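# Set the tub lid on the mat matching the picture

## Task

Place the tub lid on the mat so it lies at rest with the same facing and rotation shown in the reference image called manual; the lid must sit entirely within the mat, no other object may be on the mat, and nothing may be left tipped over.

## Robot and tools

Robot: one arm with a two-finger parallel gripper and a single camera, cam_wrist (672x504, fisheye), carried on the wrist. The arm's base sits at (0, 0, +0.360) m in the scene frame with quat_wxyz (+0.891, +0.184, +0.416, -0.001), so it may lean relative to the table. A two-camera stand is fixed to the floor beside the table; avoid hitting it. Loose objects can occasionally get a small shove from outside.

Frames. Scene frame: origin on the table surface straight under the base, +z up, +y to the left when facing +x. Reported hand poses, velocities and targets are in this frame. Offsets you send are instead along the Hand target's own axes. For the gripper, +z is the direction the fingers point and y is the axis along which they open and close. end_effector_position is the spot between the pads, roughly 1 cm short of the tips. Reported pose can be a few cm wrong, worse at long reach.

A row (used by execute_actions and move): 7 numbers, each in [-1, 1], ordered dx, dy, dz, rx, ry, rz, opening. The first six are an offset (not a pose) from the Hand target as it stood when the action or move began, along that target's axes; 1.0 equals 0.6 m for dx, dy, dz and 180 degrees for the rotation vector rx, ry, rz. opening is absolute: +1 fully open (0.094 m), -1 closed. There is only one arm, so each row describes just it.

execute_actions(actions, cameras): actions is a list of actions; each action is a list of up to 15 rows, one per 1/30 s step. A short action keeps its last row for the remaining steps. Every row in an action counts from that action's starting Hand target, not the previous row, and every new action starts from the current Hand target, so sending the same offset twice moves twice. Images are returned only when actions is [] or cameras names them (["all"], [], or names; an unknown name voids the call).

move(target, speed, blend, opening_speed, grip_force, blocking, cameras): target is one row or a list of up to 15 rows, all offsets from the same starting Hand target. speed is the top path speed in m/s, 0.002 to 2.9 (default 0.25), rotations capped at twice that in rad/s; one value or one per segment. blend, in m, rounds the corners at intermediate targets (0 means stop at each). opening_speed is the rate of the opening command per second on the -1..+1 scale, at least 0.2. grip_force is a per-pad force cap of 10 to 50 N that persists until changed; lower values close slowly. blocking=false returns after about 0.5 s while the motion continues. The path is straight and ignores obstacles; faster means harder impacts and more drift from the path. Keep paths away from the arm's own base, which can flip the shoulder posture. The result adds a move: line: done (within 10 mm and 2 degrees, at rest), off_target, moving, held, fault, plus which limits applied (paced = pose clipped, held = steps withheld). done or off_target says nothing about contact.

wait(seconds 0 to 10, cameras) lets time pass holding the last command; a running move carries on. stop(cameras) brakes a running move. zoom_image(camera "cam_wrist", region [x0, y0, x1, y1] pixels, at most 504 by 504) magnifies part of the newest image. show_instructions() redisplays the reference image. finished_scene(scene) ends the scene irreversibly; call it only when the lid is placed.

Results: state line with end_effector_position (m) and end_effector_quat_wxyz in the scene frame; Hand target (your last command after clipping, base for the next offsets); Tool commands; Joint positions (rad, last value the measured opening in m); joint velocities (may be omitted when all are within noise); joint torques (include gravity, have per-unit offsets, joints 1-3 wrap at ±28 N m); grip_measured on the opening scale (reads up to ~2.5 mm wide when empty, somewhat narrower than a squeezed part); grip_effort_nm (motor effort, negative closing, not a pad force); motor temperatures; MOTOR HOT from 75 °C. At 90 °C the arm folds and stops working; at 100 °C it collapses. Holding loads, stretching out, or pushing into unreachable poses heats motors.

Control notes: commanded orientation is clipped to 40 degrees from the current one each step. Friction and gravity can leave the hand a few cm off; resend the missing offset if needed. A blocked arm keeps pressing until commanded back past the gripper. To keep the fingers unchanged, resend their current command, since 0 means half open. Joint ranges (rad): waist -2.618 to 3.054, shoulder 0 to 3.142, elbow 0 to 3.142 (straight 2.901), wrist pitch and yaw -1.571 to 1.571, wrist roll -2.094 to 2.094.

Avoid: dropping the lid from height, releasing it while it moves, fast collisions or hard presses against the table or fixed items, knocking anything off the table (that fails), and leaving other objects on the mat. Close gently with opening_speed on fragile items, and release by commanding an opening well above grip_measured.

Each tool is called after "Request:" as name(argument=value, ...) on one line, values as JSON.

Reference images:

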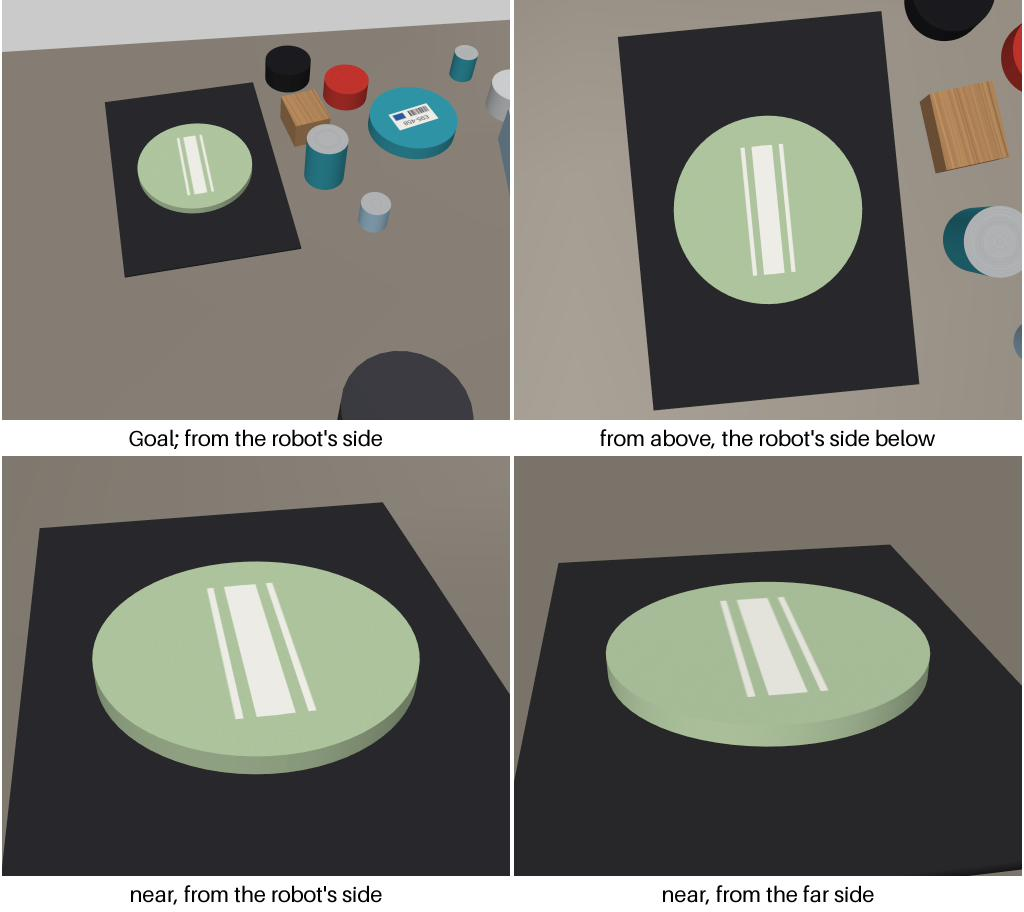

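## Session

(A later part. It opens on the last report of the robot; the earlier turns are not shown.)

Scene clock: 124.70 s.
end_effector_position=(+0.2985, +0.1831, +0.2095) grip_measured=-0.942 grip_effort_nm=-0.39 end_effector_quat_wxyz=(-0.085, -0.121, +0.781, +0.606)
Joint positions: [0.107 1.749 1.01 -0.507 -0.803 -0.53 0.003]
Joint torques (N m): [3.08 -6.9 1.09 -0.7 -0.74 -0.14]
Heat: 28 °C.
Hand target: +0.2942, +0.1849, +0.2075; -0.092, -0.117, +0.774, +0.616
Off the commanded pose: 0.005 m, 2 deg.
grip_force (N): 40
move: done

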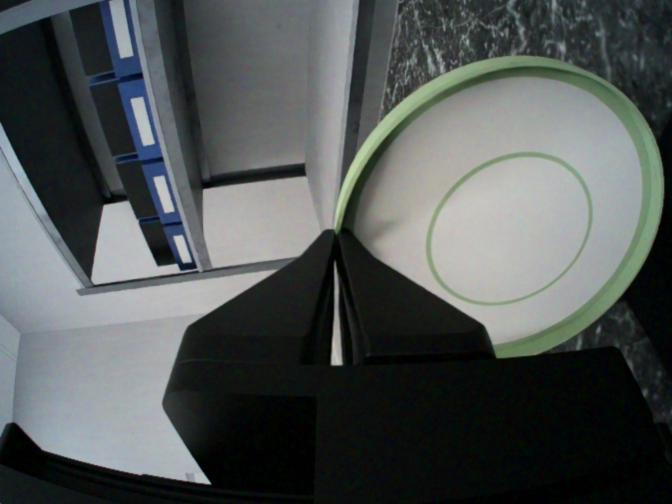

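Request:
move(target=[0.008,-0.0895,0.0535,-0.05,0,0,-0.95], speed=0.15, cameras=["cam_wrist"])

Scene clock: 127.33 s.
end_effector_position=(+0.2894, +0.2007, +0.1508) grip_measured=-0.942 grip_effort_nm=-0.39 end_effector_quat_wxyz=(-0.097, -0.116, +0.730, +0.667)
Joint positions: [0.044 2.119 1.277 -0.637 -0.942 -0.751 0.003]
Joint torques (N m): [3.52 -7.28 -0.02 -0.97 -0.62 -0.21]
Heat: 28 °C.
Hand target: +0.2842, +0.2018, +0.1480; -0.101, -0.109, +0.723, +0.674
Off the commanded pose: 0.006 m, 1 deg.
grip_force (N): 40
move: done

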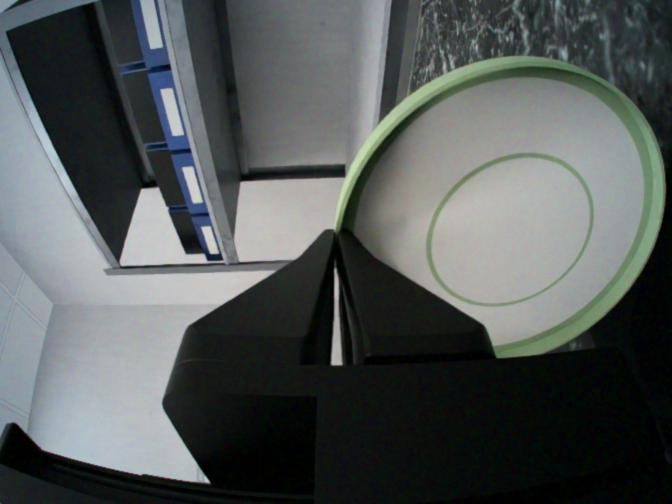

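Request:
zoom_image(camera="cam_wrist", region=[540, 60, 672, 360])

Scaled by 1.680 from the camera's 672x504 image, which has a finer 960x720 frame.

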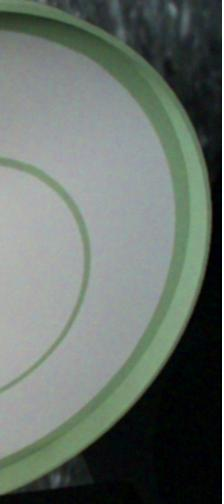

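Request:
move(target=[0,-0.04,0.0037,0,0,0,-0.95], speed=0.08)

Request:
move(target=[0,-0.012,0.001,0,0,0,-0.95], speed=0.03)

Scene clock: 128.53 s.
end_effector_position=(+0.2896, +0.2010, +0.1264) grip_measured=-0.942 grip_effort_nm=-0.38 end_effector_quat_wxyz=(-0.097, -0.116, +0.730, +0.667)
Joint positions: [0.022 2.212 1.369 -0.666 -0.943 -0.787 0.003]
Joint torques (N m): [3.7 -7.46 -0.1 -1.02 -0.6 -0.16]
Heat: 28 °C.
Hand target: +0.2841, +0.2023, +0.1238; -0.101, -0.110, +0.723, +0.674
Off the commanded pose: 0.006 m, 1 deg.
grip_force (N): 40
move: done

Scene clock: 129.37 s.
end_effector_position=(+0.2906, +0.2023, +0.1223) grip_measured=-0.942 grip_effort_nm=-0.39 end_effector_quat_wxyz=(-0.097, -0.115, +0.727, +0.670)
Joint positions: [0.02 2.237 1.398 -0.683 -0.951 -0.799 0.003]
Joint torques (N m): [3.54 -7.23 -0.08 -1.01 -0.54 -0.13]
Heat: 28 °C.
Hand target: +0.2841, +0.2025, +0.1167; -0.101, -0.109, +0.723, +0.674
Off the commanded pose: 0.009 m, 1 deg.
grip_force (N): 40
move: done

Request:
move(target=[[0,0.004,0,0,0,0,-0.95],[0,0.004,0,0,0,0,-0.5]], speed=[0.03,0.03], opening_speed=0.3, cameras=["cam_wrist"])

Scene clock: 131.87 s.
end_effector_position=(+0.2906, +0.2023, +0.1223) grip_measured=-0.502 grip_effort_nm=0.15 end_effector_quat_wxyz=(-0.097, -0.115, +0.727, +0.670)
Joint positions: [0.02 2.237 1.398 -0.683 -0.951 -0.799 0.023]
Joint torques (N m): [3.75 -7.82 -0.79 -0.96 -0.53 -0.09]
Heat: 28 °C.
Hand target: +0.2840, +0.2027, +0.1191; -0.101, -0.110, +0.723, +0.674
Off the commanded pose: 0.007 m, 1 deg.
grip_force (N): 40
move: done

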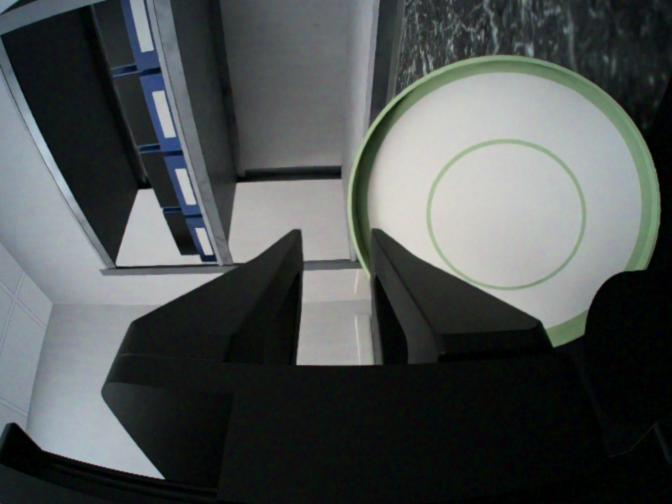

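Request:
move(target=[[0,-0.006,-0.083,0,0,0,-0.5],[0.001,0.21,-0.1,0.472,0,0,-0.5],[-0.068,0.228,0.141,0.428,0.237,-0.259,-0.5]], speed=[0.1,0.35,0.35], blend=[0.01,0.04,0], cameras=["cam_wrist"])

Scene clock: 137.17 s.
end_effector_position=(+0.3015, +0.2954, +0.2428) grip_measured=-0.502 grip_effort_nm=0.14 end_effector_quat_wxyz=(-0.001, -0.592, +0.806, +0.007)
Joint positions: [1.046 2.112 1.42 -0.724 0.921 -0.302 0.023]
Joint torques (N m): [10.92 -5.85 4.08 0.14 0.05 -0.1]
Heat: 29 °C.
Hand target: +0.2952, +0.3044, +0.2497; +0.004, -0.609, +0.793, +0.008
Off the commanded pose: 0.013 m, 3 deg.
grip_force (N): 40
move: off_target

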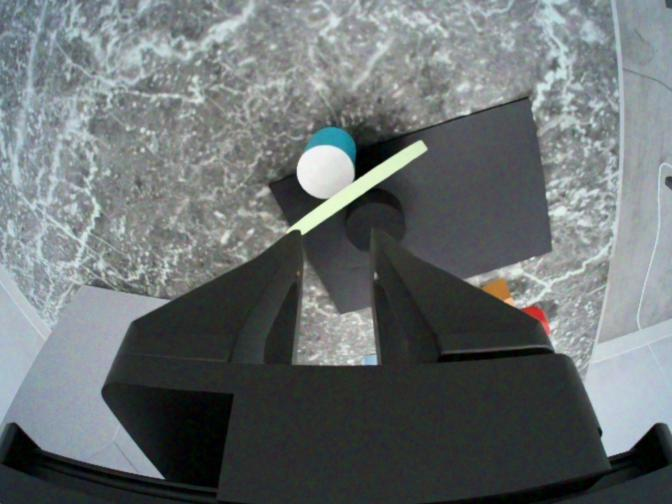

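Request:
move(target=[-0.121,0.116,0.125,0,0,0,-0.5], speed=0.35, cameras=["cam_wrist"])

Scene clock: 138.40 s.
end_effector_position=(+0.2468, +0.3861, +0.1712) grip_measured=-0.502 grip_effort_nm=0.14 end_effector_quat_wxyz=(-0.005, -0.607, +0.795, +0.004)
Joint positions: [1.046 2.553 1.709 -0.591 0.925 -0.326 0.023]
Joint torques (N m): [11.48 -8.06 3.32 0.35 -0.01 -0.11]
Heat: 29 °C.
Hand target: +0.2464, +0.3937, +0.1764; +0.004, -0.609, +0.793, +0.008
Off the commanded pose: 0.009 m, 1 deg.
grip_force (N): 40
move: done

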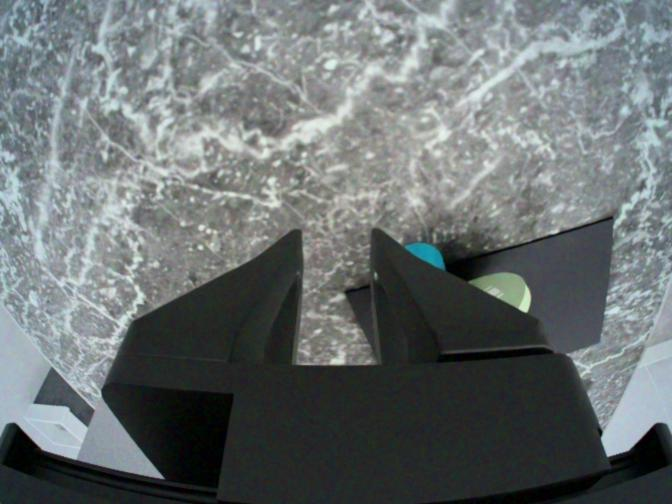

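Request:
move(target=[0.03,-0.10,-0.03,0,0.12,0,-0.5], speed=0.35, cameras=["cam_wrist"])

Scene clock: 140.20 s.
end_effector_position=(+0.3038, +0.3616, +0.1989) grip_measured=-0.502 grip_effort_nm=0.14 end_effector_quat_wxyz=(-0.106, -0.604, +0.786, -0.083)
Joint positions: [1.03 2.865 2.56 -1.561 0.985 0.016 0.023]
Joint torques (N m): [11.12 -7.95 3.96 -0.32 -0.04 0.08]
Heat: 30 °C.
Hand target: +0.2997, +0.3606, +0.1936; -0.145, -0.600, +0.780, -0.106
Off the commanded pose: 0.007 m, 5 deg.
joint sent to its limit — joint 4 (wrist pitch), lower limit. The joint targets are off in orientation, not in position.
grip_force (N): 40
move: off_target

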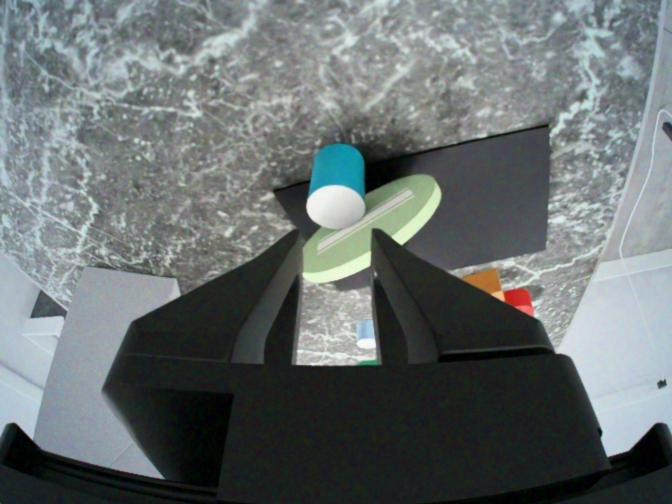

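Request:
zoom_image(camera="cam_wrist", region=[280, 130, 460, 300])

Scaled by 2.800 from the camera's 672x504 image, which has a finer 960x720 frame.

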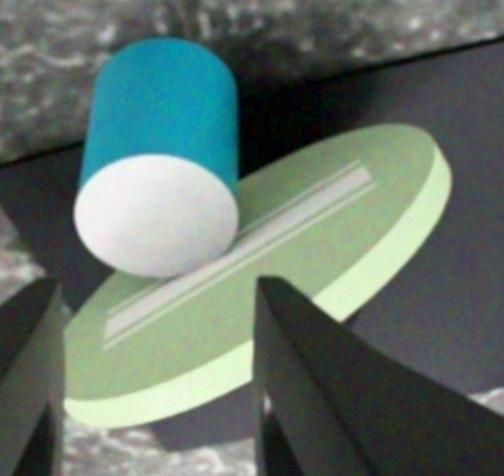

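Request:
move(target=[0.188,-0.0225,0.081,0.049,-0.053,0.317,0.0], speed=0.3, grip_force=15, cameras=["cam_wrist"])

Scene clock: 144.40 s.
end_effector_position=(+0.2730, +0.2414, +0.1861) grip_measured=-0.002 grip_effort_nm=0.14 end_effector_quat_wxyz=(+0.020, -0.190, +0.967, -0.172)
Joint positions: [0.973 2.328 1.424 -0.903 1.183 0.884 0.047]
Joint torques (N m): [8.35 -9.39 1.13 0 0.22 0.08]
Heat: 31 °C.
Hand target: +0.2813, +0.2386, +0.1879; +0.031, -0.171, +0.970, -0.171
Off the commanded pose: 0.009 m, 2 deg.
grip_force (N): 15
move: done

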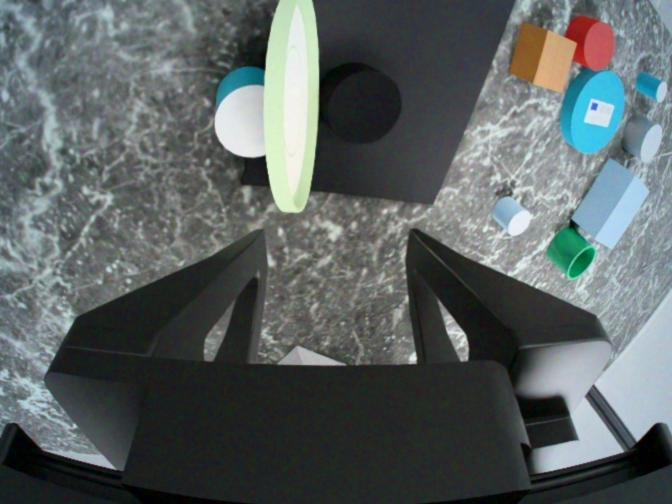

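Request:
move(target=[-0.027,0.065,0.07,0.02,0,0,0.0], speed=0.15, cameras=["cam_wrist"])

Scene clock: 146.00 s.
end_effector_position=(+0.2879, +0.2631, +0.1390) grip_measured=-0.002 grip_effort_nm=0.14 end_effector_quat_wxyz=(+0.030, -0.172, +0.964, -0.198)
Joint positions: [0.894 2.503 1.621 -0.834 1.237 0.808 0.047]
Joint torques (N m): [9.22 -7.06 2.4 0 0.28 -0.08]
Heat: 31 °C.
Hand target: +0.2887, +0.2650, +0.1350; +0.036, -0.170, +0.964, -0.202
Off the commanded pose: 0.004 m, 1 deg.
grip_force (N): 15
move: done

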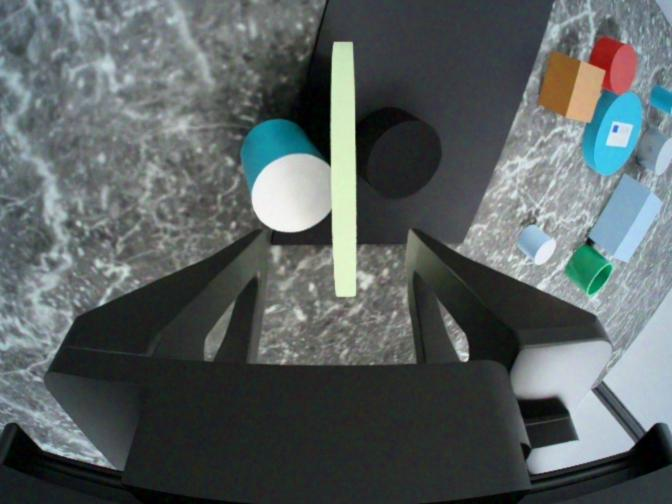

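Request:
move(target=[[0.003,0.003,0,0.04,0,0,0.0],[0.006,-0.005,0.06,0.04,0,0,0.0],[0.006,-0.005,0.06,0.04,0,0,-0.85]], speed=[0.1,0.06,0.05], opening_speed=0.3, cameras=["cam_wrist"])

Scene clock: 154.03 s.
end_effector_position=(+0.2824, +0.2506, +0.1001) grip_measured=-0.810 grip_effort_nm=-0.35 end_effector_quat_wxyz=(+0.038, -0.177, +0.948, -0.261)
Joint positions: [0.825 2.669 1.759 -0.927 1.336 0.89 0.009]
Joint torques (N m): [9.26 -10.04 0.39 -0.24 0.31 -0.06]
Motor temperatures (°C): [32 29 25 24 23 22 23]
Heat: 32 °C.
Hand target: +0.2913, +0.2476, +0.1033; +0.047, -0.167, +0.949, -0.262
Off the commanded pose: 0.010 m, 1 deg.
grip_force (N): 15
move: done

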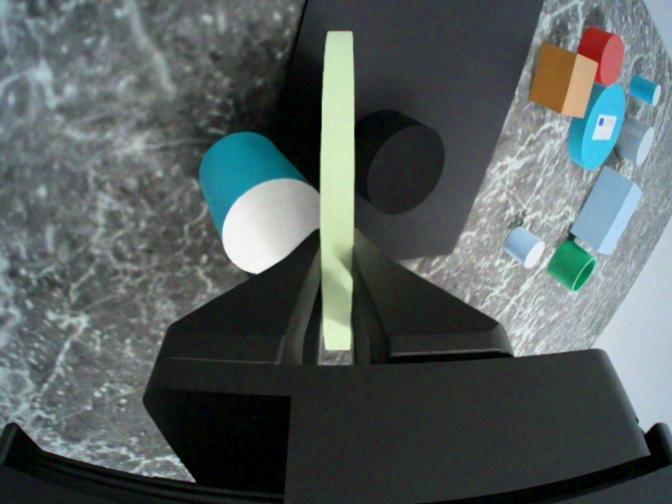

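Request:
move(target=[0,-0.0372,-0.11,0,0,0,-0.9], speed=0.08, grip_force=25, cameras=["cam_wrist"])

Scene clock: 156.27 s.
end_effector_position=(+0.2938, +0.2497, +0.1662) grip_measured=-0.822 grip_effort_nm=-0.54 end_effector_quat_wxyz=(+0.040, -0.159, +0.949, -0.269)
Joint positions: [0.932 2.666 1.907 -1.513 1.284 1.37 0.008]
Joint torques (N m): [12.49 -6.68 2.84 -0.73 0.04 0.08]
Heat: 33 °C.
Hand target: +0.2862, +0.2615, +0.1714; +0.047, -0.167, +0.949, -0.262
Off the commanded pose: 0.015 m, 2 deg.
grip_force (N): 25
move: off_target

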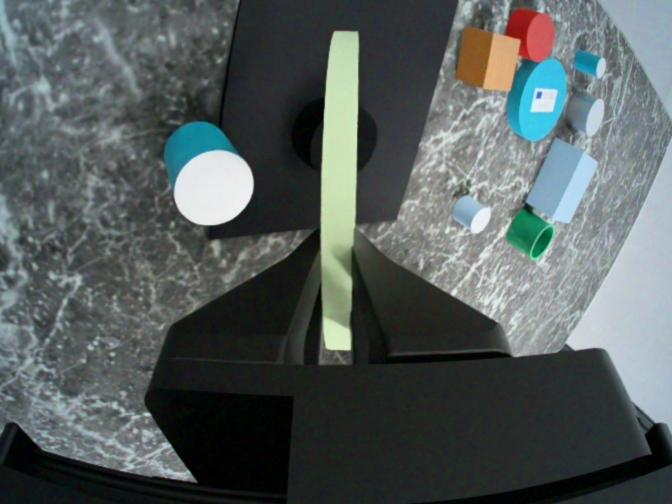

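Request:
move(target=[-0.1475,-0.1245,0.102,-0.168,0.039,0.141,-0.9], speed=0.15, cameras=["cam_wrist"])

Scene clock: 159.67 s.
end_effector_position=(+0.3988, +0.2050, +0.1545) grip_measured=-0.823 grip_effort_nm=-0.54 end_effector_quat_wxyz=(-0.004, +0.048, +0.999, -0.005)
Joint positions: [0.666 1.975 1.378 -0.415 0.803 0.525 0.008]
Joint torques (N m): [6.97 -10.44 1.44 0.43 -0.07 -0.13]
Heat: 33 °C.
Hand target: +0.4020, +0.2020, +0.1572; +0.000, +0.052, +0.999, +0.000
Off the commanded pose: 0.005 m, 1 deg.
grip_force (N): 25
move: done

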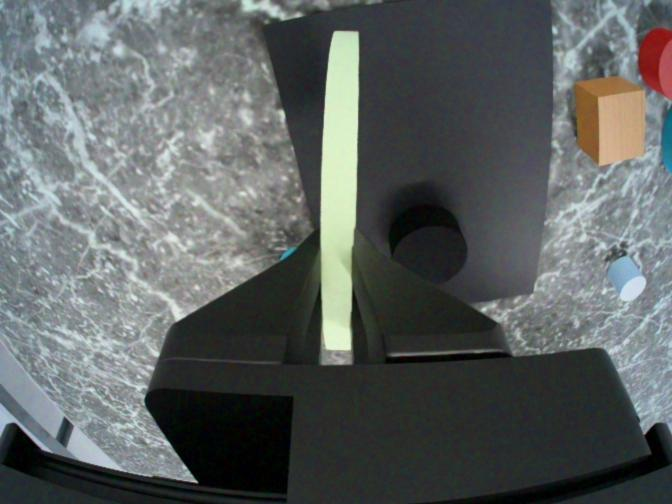

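Request:
move(target=[[-0.035,0.006,0.055,0,0,0,-0.9],[-0.035,0.006,0.073,0,0,0,-0.9]], speed=[0.1,0.03], blend=[0.005,0])

Request:
move(target=[0,0.0,0.01,0,0,0,-0.9], speed=0.03)

Scene clock: 161.37 s.
end_effector_position=(+0.4225, +0.1994, +0.1206) grip_measured=-0.823 grip_effort_nm=-0.54 end_effector_quat_wxyz=(+0.001, +0.053, +0.999, -0.002)
Joint positions: [0.584 2.047 1.464 -0.347 0.754 0.427 0.008]
Joint torques (N m): [6.9 -7.65 3.82 0.47 -0.08 -0.13]
Heat: 33 °C.
Hand target: +0.4234, +0.2033, +0.1135; +0.001, +0.052, +0.999, +0.000
Off the commanded pose: 0.008 m, 0 deg.
grip_force (N): 25
move: done

Scene clock: 162.13 s.
end_effector_position=(+0.4246, +0.1997, +0.1156) grip_measured=-0.823 grip_effort_nm=-0.54 end_effector_quat_wxyz=(+0.002, +0.054, +0.999, -0.001)
Joint positions: [0.575 2.059 1.472 -0.332 0.748 0.417 0.008]
Joint torques (N m): [6.9 -7.72 3.45 0.45 -0.04 -0.11]
Heat: 33 °C.
Hand target: +0.4234, +0.2034, +0.1075; +0.001, +0.052, +0.999, +0.000
Off the commanded pose: 0.009 m, 0 deg.
grip_force (N): 25
move: done

Request:
move(target=[0,0.0,0.009,0,0,0,-0.9], speed=0.03)

Request:
move(target=[0,0.0,0.009,0,0,0,-0.9], speed=0.03)

Scene clock: 163.00 s.
end_effector_position=(+0.4258, +0.2003, +0.1115) grip_measured=-0.824 grip_effort_nm=-0.54 end_effector_quat_wxyz=(+0.003, +0.055, +0.999, +0.001)
Joint positions: [0.568 2.068 1.478 -0.319 0.742 0.408 0.008]
Joint torques (N m): [6.82 -7.53 3.34 0.51 -0.04 -0.08]
Heat: 33 °C.
Hand target: +0.4234, +0.2034, +0.1021; +0.001, +0.052, +0.999, +0.000
Off the commanded pose: 0.010 m, 0 deg.
grip_force (N): 25
move: done

Scene clock: 163.73 s.
end_effector_position=(+0.4263, +0.2020, +0.1102) grip_measured=-0.825 grip_effort_nm=-0.54 end_effector_quat_wxyz=(+0.004, +0.052, +0.999, +0.003)
Joint positions: [0.567 2.073 1.481 -0.313 0.736 0.4 0.008]
Joint torques (N m): [6.35 -7.13 3.41 0.59 -0.08 -0.11]
Heat: 33 °C.
Hand target: +0.4234, +0.2034, +0.0967; +0.000, +0.052, +0.999, +0.000
Off the commanded pose: 0.014 m, 1 deg.
grip_force (N): 25
move: off_target

Request:
move(target=[[0,-0.0627,-0.002,-0.111,0,0,-0.9],[0,-0.118,0.028,-0.222,0,0,-0.9]], speed=[0.08,0.08], blend=[0.02,0], cameras=["cam_wrist"])

Scene clock: 168.73 s.
end_effector_position=(+0.4229, +0.1351, +0.0917) grip_measured=-0.831 grip_effort_nm=-0.54 end_effector_quat_wxyz=(+0.023, +0.051, +0.935, +0.349)
Joint positions: [0.096 1.832 1.139 0.014 -0.306 0.009 0.008]
Joint torques (N m): [3.11 -8.21 1.35 0.6 -0.32 -0.18]
Heat: 32 °C.
Hand target: +0.4160, +0.1329, +0.0799; +0.018, +0.049, +0.939, +0.341
Off the commanded pose: 0.014 m, 1 deg.
grip_force (N): 25
move: off_target

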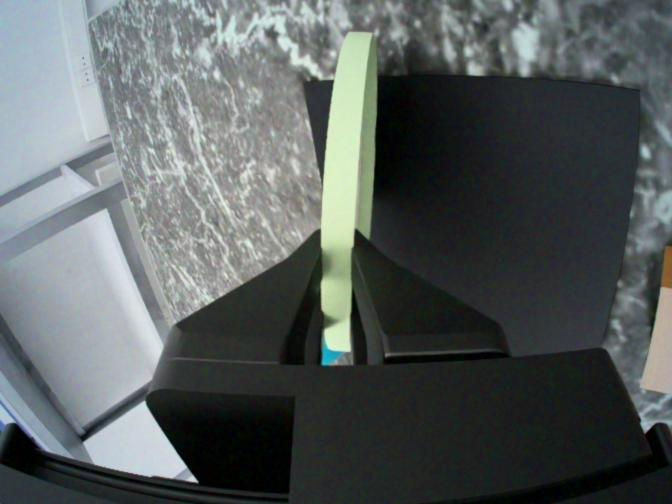

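Request:
move(target=[[0,-0.035,0.002,-0.067,0,0,-0.9],[0,-0.035,0.002,-0.067,0,0,-0.35]], speed=[0.08,0.05], opening_speed=0.3, cameras=["cam_wrist"])

Scene clock: 172.83 s.
end_effector_position=(+0.4233, +0.1161, +0.0763) grip_measured=-0.352 grip_effort_nm=0.14 end_effector_quat_wxyz=(+0.034, +0.048, +0.897, +0.438)
Joint positions: [-0.047 1.924 1.217 -0.014 -0.611 -0.099 0.03]
Joint torques (N m): [2.7 -8.28 1.74 0.27 -0.52 -0.15]
Heat: 31 °C.
Hand target: +0.4143, +0.1178, +0.0655; +0.023, +0.047, +0.898, +0.438
Off the commanded pose: 0.014 m, 1 deg.
grip_force (N): 25
move: off_target; target 2's new opening was sent with the hand 0.015 m and 1 deg from that target

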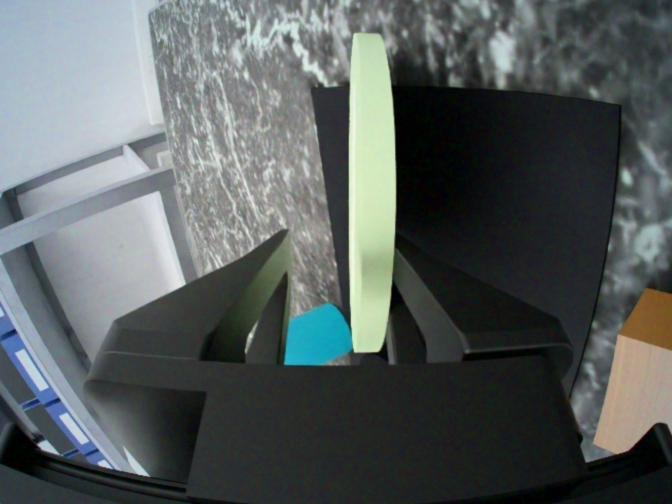

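Request:
move(target=[0,-0.05,0.0,0,0,0,0.0], speed=0.05, opening_speed=0.5, cameras=["cam_wrist"])

Scene clock: 174.17 s.
end_effector_position=(+0.4230, +0.0948, +0.0484) grip_measured=-0.002 grip_effort_nm=0.15 end_effector_quat_wxyz=(+0.037, +0.048, +0.902, +0.428)
Joint positions: [-0.109 1.998 1.288 -0.03 -0.636 -0.148 0.047]
Joint torques (N m): [2.55 -8.77 1.72 0.07 -0.64 -0.15]
Heat: 31 °C.
Hand target: +0.4124, +0.0993, +0.0418; +0.023, +0.047, +0.898, +0.438
Off the commanded pose: 0.013 m, 2 deg.
grip_force (N): 25
move: off_target

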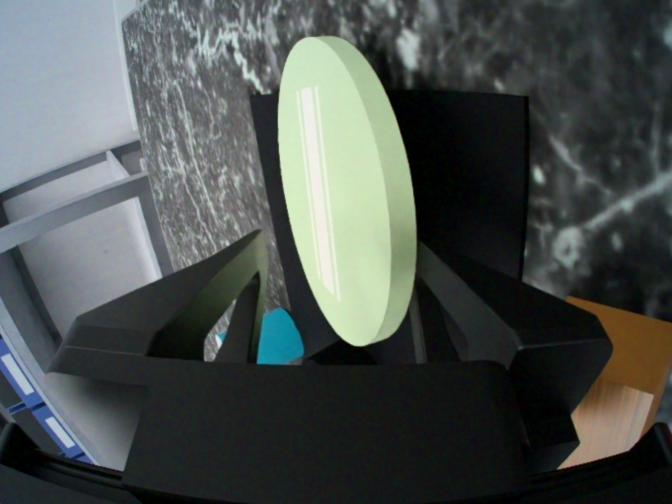

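Request:
move(target=[[0,-0.012,0.0,0,0,0,0.0],[0,-0.012,-0.11,0,0,0,0.0]], speed=[0.05,0.08], cameras=["cam_wrist"])

Scene clock: 176.57 s.
end_effector_position=(+0.4045, +0.0450, +0.0686) grip_measured=-0.002 grip_effort_nm=0.14 end_effector_quat_wxyz=(+0.018, +0.050, +0.900, +0.432)
Joint positions: [-0.23 1.9 1.255 -0.208 -0.721 -0.264 0.047]
Joint torques (N m): [1.44 -12.93 0.44 -0.16 -0.6 -0.14]
Heat: 30 °C.
Hand target: +0.4065, +0.0433, +0.0769; +0.023, +0.047, +0.898, +0.438
Off the commanded pose: 0.009 m, 1 deg.
grip_force (N): 25
move: done

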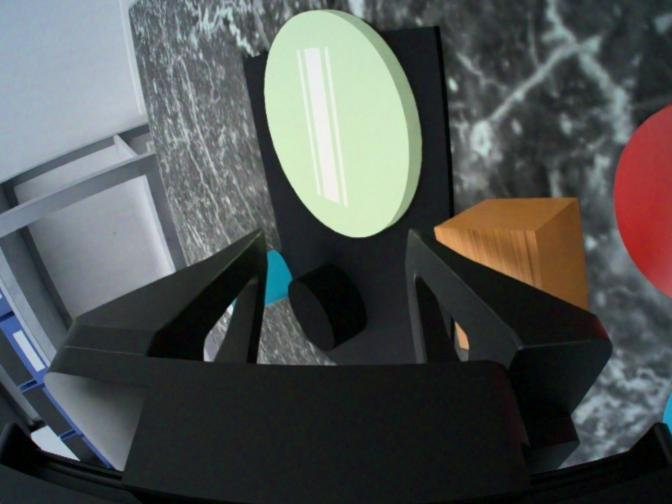

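Request:
move(target=[[0,0.066,-0.07,0,0,0,0.0],[-0.043,0.233,-0.034,0.289,0,0,0.0]], speed=[0.2,0.35], blend=[0.03,0], cameras=["cam_wrist"])

Scene clock: 179.40 s.
end_effector_position=(+0.4422, +0.1025, +0.2012) grip_measured=-0.002 grip_effort_nm=0.14 end_effector_quat_wxyz=(+0.007, +0.061, +0.998, +0.002)
Joint positions: [0.532 1.637 1.305 -0.541 0.718 0.377 0.047]
Joint torques (N m): [6.28 -6.97 4.51 0.21 0.08 0.1]
Heat: 30 °C.
Hand target: +0.4393, +0.1102, +0.1995; +0.000, +0.052, +0.999, +0.000
Off the commanded pose: 0.008 m, 1 deg.
grip_force (N): 25
move: done; blend cut to 0.029 m at target 1

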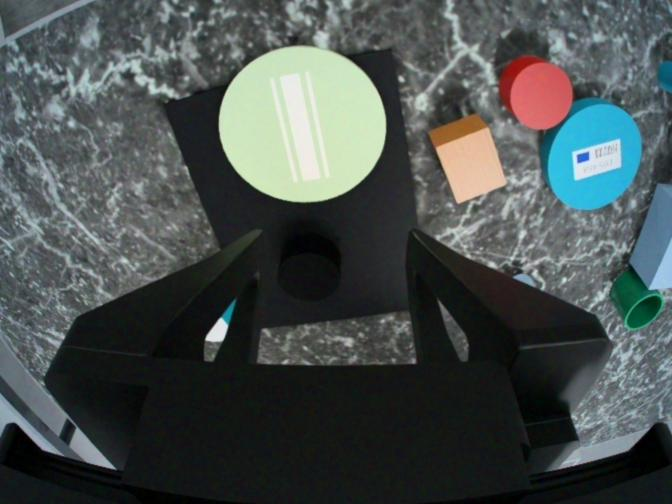

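Request:
move(target=[0.225,0.036,0.2,0,0,0,0.6], speed=0.3, cameras=["cam_wrist"])

Scene clock: 181.67 s.
end_effector_position=(+0.3131, +0.1460, +0.0849) grip_measured=+0.598 grip_effort_nm=0.15 end_effector_quat_wxyz=(+0.006, +0.056, +0.998, +0.001)
Joint positions: [0.475 1.941 0.874 0.225 0.683 0.313 0.075]
Joint torques (N m): [4.77 -6.22 0.01 0.47 -0.06 -0.12]
Heat: 30 °C.
Hand target: +0.3075, +0.1457, +0.0794; +0.000, +0.052, +0.999, +0.000
Off the commanded pose: 0.008 m, 1 deg.
grip_force (N): 25
move: done

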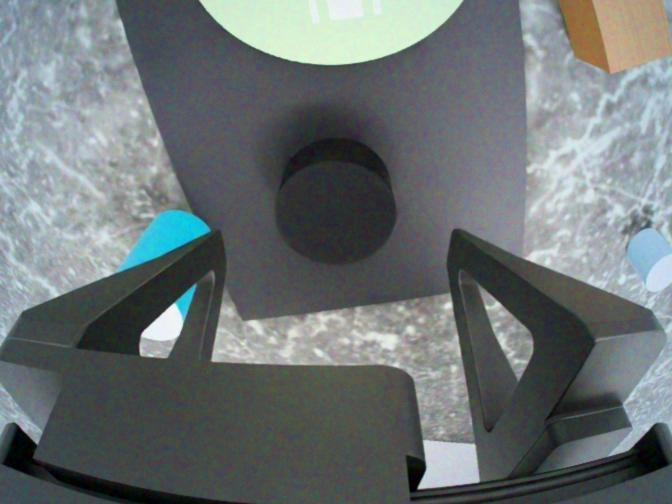

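Request:
move(target=[[0.008,0,0.112,0,0,0,0.6],[0.008,0,0.112,0,0,0,0.0],[0.008,0,0.0,0,0,0,0.0]], speed=[0.15,0.05,0.15], opening_speed=0.8, cameras=["cam_wrist"])

Scene clock: 186.20 s.
end_effector_position=(+0.3032, +0.1426, +0.0733) grip_measured=+0.078 grip_effort_nm=-0.54 end_effector_quat_wxyz=(+0.000, +0.056, +0.998, -0.002)
Joint positions: [0.451 1.977 0.86 0.275 0.67 0.299 0.051]
Joint torques (N m): [6.89 -8.59 -0.32 0.15 0.08 0.05]
Heat: 30 °C.
Hand target: +0.3028, +0.1461, +0.0794; +0.001, +0.052, +0.999, +0.000
Off the commanded pose: 0.007 m, 1 deg.
grip_force (N): 25
move: done

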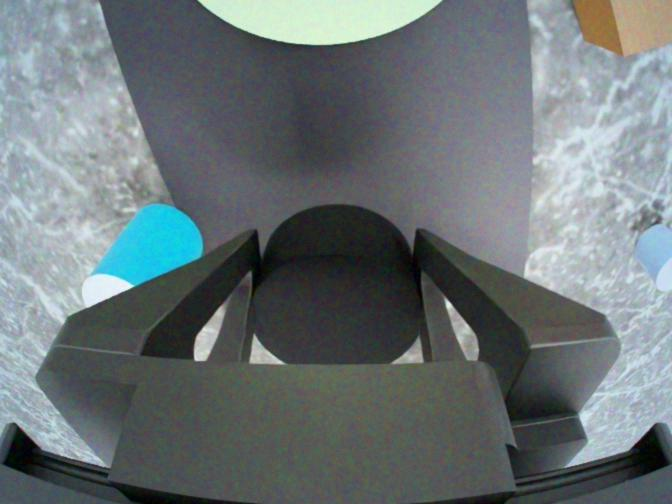

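Request:
move(target=[[0,0,-0.05,0,0,0,0.0],[-0.067,0.273,-0.05,0,0,0,0.0],[-0.067,0.273,0.095,0,0,0,0.0],[-0.067,0.273,0.115,0,0,0,0.0],[-0.067,0.273,0.115,0,0,0,0.4],[-0.067,0.273,-0.08,0,0,0,0.4]], speed=[0.2,0.3,0.2,0.04,0.05,0.2], blend=[0.02,0.02,0.005,0,0,0], opening_speed=0.6, cameras=["cam_wrist"])

Scene clock: 190.70 s.
end_effector_position=(+0.3641, +0.3025, +0.1206) grip_measured=+0.398 grip_effort_nm=0.14 end_effector_quat_wxyz=(+0.000, +0.061, +0.998, +0.001)
Joint positions: [0.769 2.32 1.61 -0.38 0.847 0.667 0.066]
Joint torques (N m): [10.71 -9.52 1.78 0.12 0.09 0.05]
Heat: 31 °C.
Hand target: +0.3599, +0.3049, +0.1275; +0.001, +0.053, +0.999, +0.000
Off the commanded pose: 0.008 m, 1 deg.
grip_force (N): 25
move: done; blend cut to 0.0151 m at target 1; target 5's new opening was sent with the hand 0.011 m and 1 deg from that target

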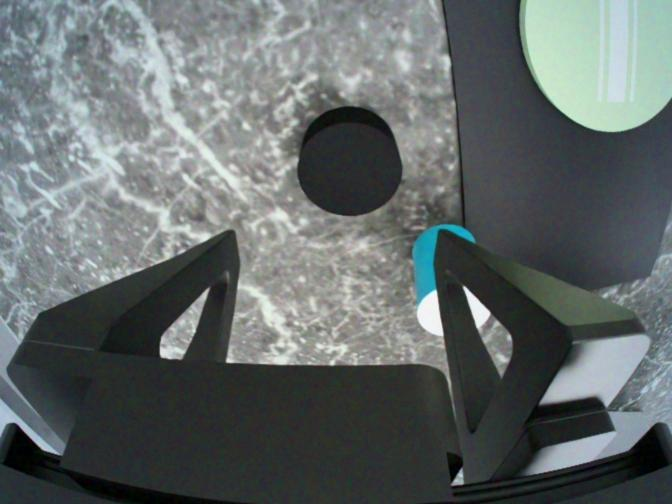

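Request:
move(target=[[0.105,-0.229,0.03,0,0,0.411,-0.9],[0.105,-0.229,0.15,0,0,0.411,-0.9]], speed=[0.3,0.15], blend=[0.005,0], cameras=["cam_wrist"])

Scene clock: 195.53 s.
end_effector_position=(+0.2881, +0.1740, +0.0422) grip_measured=-0.898 grip_effort_nm=-0.09 end_effector_quat_wxyz=(+0.003, +0.647, +0.763, +0.003)
Joint positions: [0.47 2.167 0.941 0.385 0.679 1.604 0.005]
Joint torques (N m): [5.79 -6.16 -0.16 0.48 -0.05 -0.11]
Heat: 32 °C.
Hand target: +0.2829, +0.1748, +0.0374; +0.001, +0.643, +0.766, +0.000
Off the commanded pose: 0.007 m, 1 deg.
grip_force (N): 25
move: done

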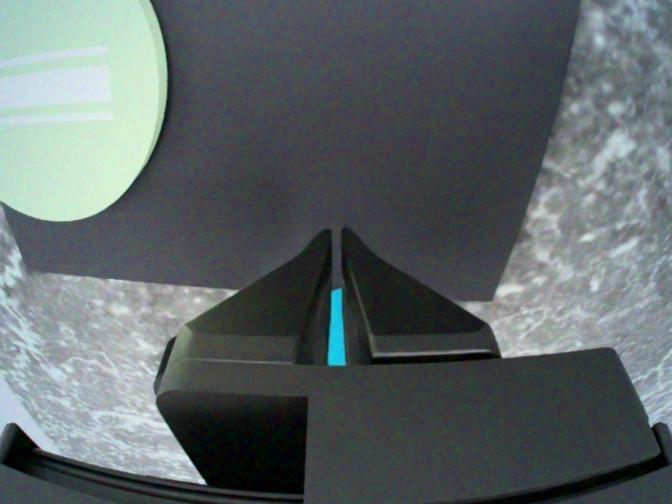

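Request:
move(target=[[0.0,0,0.03,0,0,0,-0.9],[0.08,0,0.03,0,0,0,-0.9]], speed=[0.1,0.06], cameras=["cam_wrist"])

Scene clock: 198.00 s.
end_effector_position=(+0.2877, +0.2136, +0.0181) grip_measured=-0.898 grip_effort_nm=-0.08 end_effector_quat_wxyz=(+0.007, +0.655, +0.756, +0.008)
Joint positions: [0.509 2.335 1.104 0.381 0.706 1.653 0.005]
Joint torques (N m): [8.92 -5.91 0.03 0.19 0.12 -0.01]
Heat: 32 °C.
Hand target: +0.2745, +0.2220, +0.0193; +0.001, +0.643, +0.766, +0.000
Off the commanded pose: 0.016 m, 2 deg.
grip_force (N): 25
move: off_target

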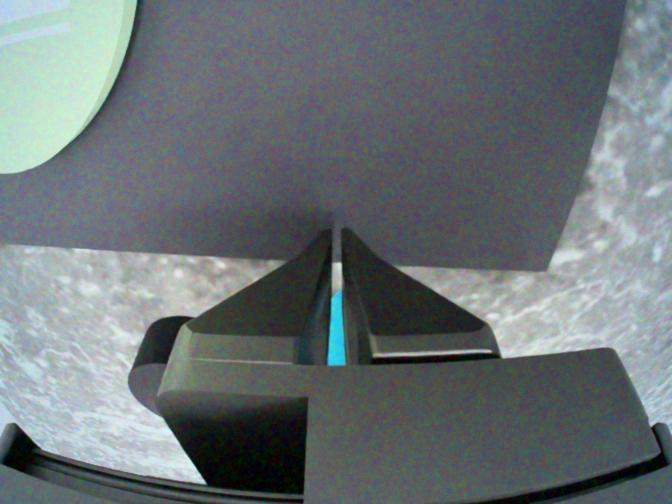

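Request:
move(target=[[-0.05,0,-0.02,0,0,0,-0.9],[-0.22,0.355,-0.13,0,0,-0.461,-0.9],[-0.22,0.355,-0.03,0,0,-0.461,-0.9]], speed=[0.12,0.35,0.15], blend=[0.02,0.01,0], cameras=["cam_wrist"])

Scene clock: 201.73 s.
end_effector_position=(+0.5083, +0.1249, +0.0431) grip_measured=-0.898 grip_effort_nm=-0.08 end_effector_quat_wxyz=(+0.001, -0.022, +1.000, -0.004)
Joint positions: [0.321 2.204 1.853 -0.421 0.584 0.026 0.005]
Joint torques (N m): [6.56 -10.54 3.99 0.43 -0.1 -0.08]
Heat: 32 °C.
Hand target: +0.5073, +0.1290, +0.0376; +0.001, -0.026, +1.000, +0.000
Off the commanded pose: 0.007 m, 1 deg.
grip_force (N): 25
move: done; blend cut to 0.0159 m at target 1

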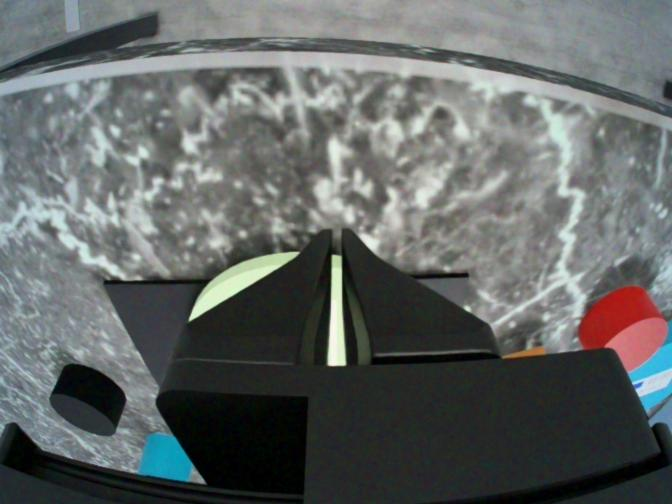

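Request:
move(target=[0, 0.018, 0.0425, 0, 0, 0, -0.9], speed=0.1, cameras=["cam_wrist"])

Scene clock: 203.40 s.
end_effector_position=(+0.5107, +0.1394, +0.0231) grip_measured=-0.898 grip_effort_nm=-0.08 end_effector_quat_wxyz=(+0.005, -0.024, +1.000, +0.000)
Joint positions: [0.321 2.293 1.938 -0.408 0.577 0.017 0.005]
Joint torques (N m): [6.39 -10.13 4.19 0.49 -0.09 -0.12]
Heat: 32 °C.
Hand target: +0.5068, +0.1398, +0.0121; +0.001, -0.026, +1.000, +0.000
Off the commanded pose: 0.012 m, 1 deg.
grip_force (N): 25
move: off_target

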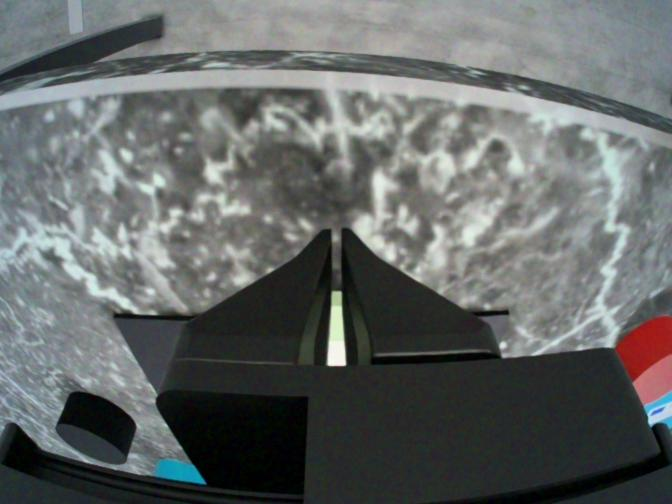

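Request:
move(target=[0, 0, 0.013, 0, 0, 0, -0.9], speed=0.1)

Request:
move(target=[0.055, 0, 0, 0, 0, 0, -0.9], speed=0.06, cameras=["cam_wrist"])

Scene clock: 204.60 s.
end_effector_position=(+0.5115, +0.1365, +0.0159) grip_measured=-0.898 grip_effort_nm=-0.08 end_effector_quat_wxyz=(+0.004, -0.023, +1.000, -0.002)
Joint positions: [0.309 2.312 1.958 -0.405 0.571 0.011 0.005]
Joint torques (N m): [6.5 -9.78 4.22 0.51 -0.1 -0.11]
Heat: 32 °C.
Hand target: +0.5067, +0.1399, +0.0043; +0.001, -0.026, +1.000, +0.000
Off the commanded pose: 0.013 m, 1 deg.
grip_force (N): 25
move: off_target

Scene clock: 205.60 s.
end_effector_position=(+0.4849, +0.1402, +0.0095) grip_measured=-0.898 grip_effort_nm=-0.08 end_effector_quat_wxyz=(+0.013, -0.018, +1.000, +0.000)
Joint positions: [0.31 2.267 1.77 -0.243 0.569 0.011 0.005]
Joint torques (N m): [6.32 -11.37 1.14 0.42 -0.07 -0.09]
Heat: 31 °C.
Hand target: +0.4737, +0.1381, +0.0042; +0.000, -0.026, +1.000, +0.000
Off the commanded pose: 0.012 m, 2 deg.
grip_force (N): 25
move: off_target

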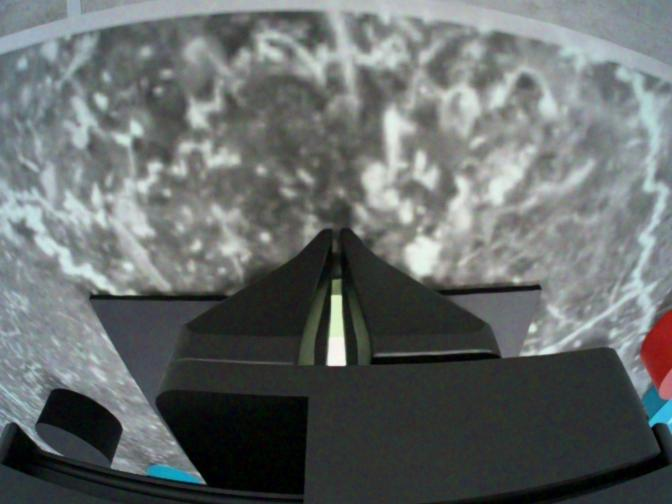

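Request:
move(target=[0.05, 0, -0.009, 0, 0, 0, -0.9], speed=0.06, cameras=["cam_wrist"])

Scene clock: 206.67 s.
end_effector_position=(+0.4546, +0.1376, +0.0107) grip_measured=-0.898 grip_effort_nm=-0.08 end_effector_quat_wxyz=(+0.014, -0.017, +1.000, +0.000)
Joint positions: [0.31 2.207 1.581 -0.11 0.569 0.011 0.005]
Joint torques (N m): [6.37 -11.14 0.7 0.25 -0.04 -0.05]
Heat: 31 °C.
Hand target: +0.4438, +0.1365, +0.0097; +0.000, -0.026, +1.000, +0.000
Off the commanded pose: 0.011 m, 2 deg.
grip_force (N): 25
move: off_target

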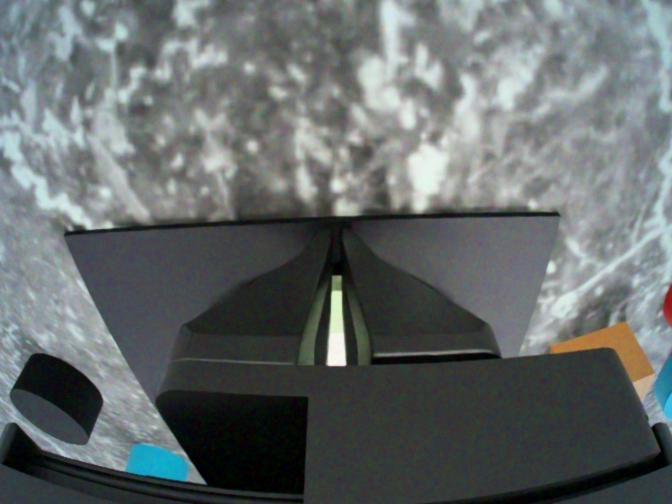

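Request:
move(target=[0.06, 0, -0.004, 0, 0, 0, -0.9], speed=0.06, cameras=["cam_wrist"])

Request:
move(target=[[-0.04, 0, -0.03, 0, 0, 0, -0.9],[-0.07, 0, -0.34, 0, 0, 0, -0.9]], speed=[0.1, 0.3], blend=[0.01, 0], cameras=["cam_wrist"])

Scene clock: 207.80 s.
end_effector_position=(+0.4121, +0.1353, +0.0101) grip_measured=-0.898 grip_effort_nm=-0.08 end_effector_quat_wxyz=(+0.005, -0.023, +1.000, +0.000)
Joint positions: [0.31 2.166 1.389 0.019 0.569 0.011 0.005]
Joint torques (N m): [6.37 -10.66 0.18 0.33 0.01 -0.01]
Heat: 31 °C.
Hand target: +0.4079, +0.1347, +0.0120; +0.001, -0.026, +1.000, +0.000
Off the commanded pose: 0.005 m, 1 deg.
grip_force (N): 25
move: done

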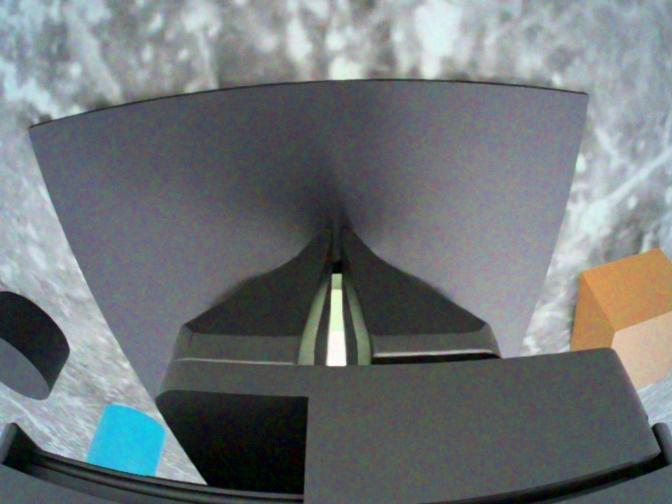

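Scene clock: 209.73 s.
end_effector_position=(+0.4445, +0.1341, +0.2090) grip_measured=-0.898 grip_effort_nm=-0.08 end_effector_quat_wxyz=(-0.005, -0.027, +1.000, -0.002)
Joint positions: [0.61 1.738 1.427 -0.655 0.765 0.307 0.005]
Joint torques (N m): [7.06 -9.06 4.86 0.14 0.09 0.06]
Heat: 32 °C.
Hand target: +0.4496, +0.1370, +0.2161; +0.001, -0.026, +1.000, +0.000
Off the commanded pose: 0.009 m, 1 deg.
grip_force (N): 25
move: done

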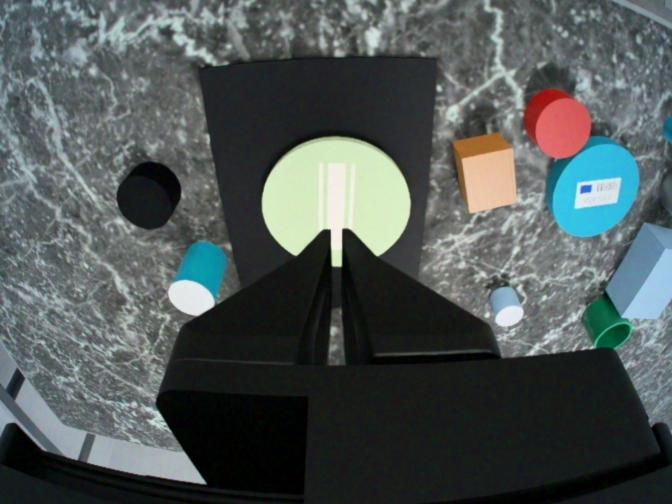

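Request:
zoom_image(camera="cam_wrist", region=[180, 40, 460, 290])

Scaled by 1.800 from the camera's 672x504 image, which has a finer 960x720 frame.

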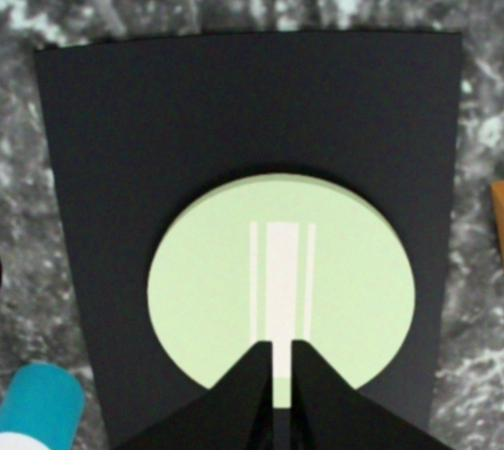

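Request:
move(target=[0.09, 0, 0, 0, 0, 0, -0.9], cameras=["cam_wrist"])

Request:
zoom_image(camera="cam_wrist", region=[240, 60, 440, 240])

Scene clock: 211.50 s.
end_effector_position=(+0.3913, +0.1305, +0.2070) grip_measured=-0.898 grip_effort_nm=-0.08 end_effector_quat_wxyz=(-0.014, -0.032, +0.999, -0.007)
Joint positions: [0.64 1.652 1.187 -0.554 0.786 0.353 0.005]
Joint torques (N m): [7.13 -9.58 2.24 0.42 0.09 0.06]
Heat: 32 °C.
Hand target: +0.3957, +0.1341, +0.2160; +0.000, -0.026, +1.000, +0.000
Off the commanded pose: 0.011 m, 2 deg.
grip_force (N): 25
move: off_target

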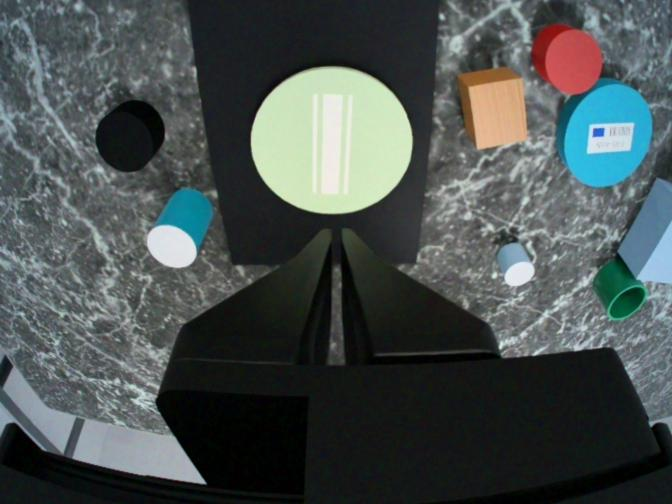

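Scaled by 2.520 from the camera's 672x504 image, which has a finer 960x720 frame.

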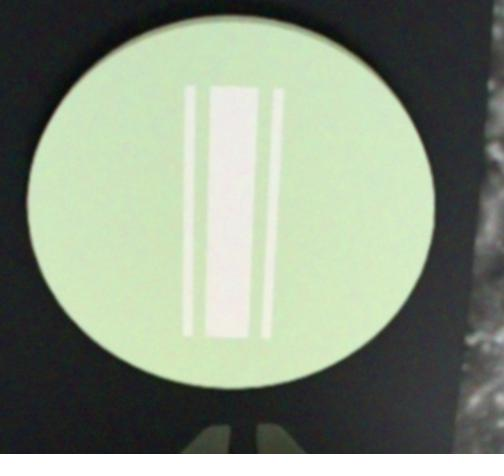

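Request:
finished_scene(scene=2)

The scene is finished: the task was done.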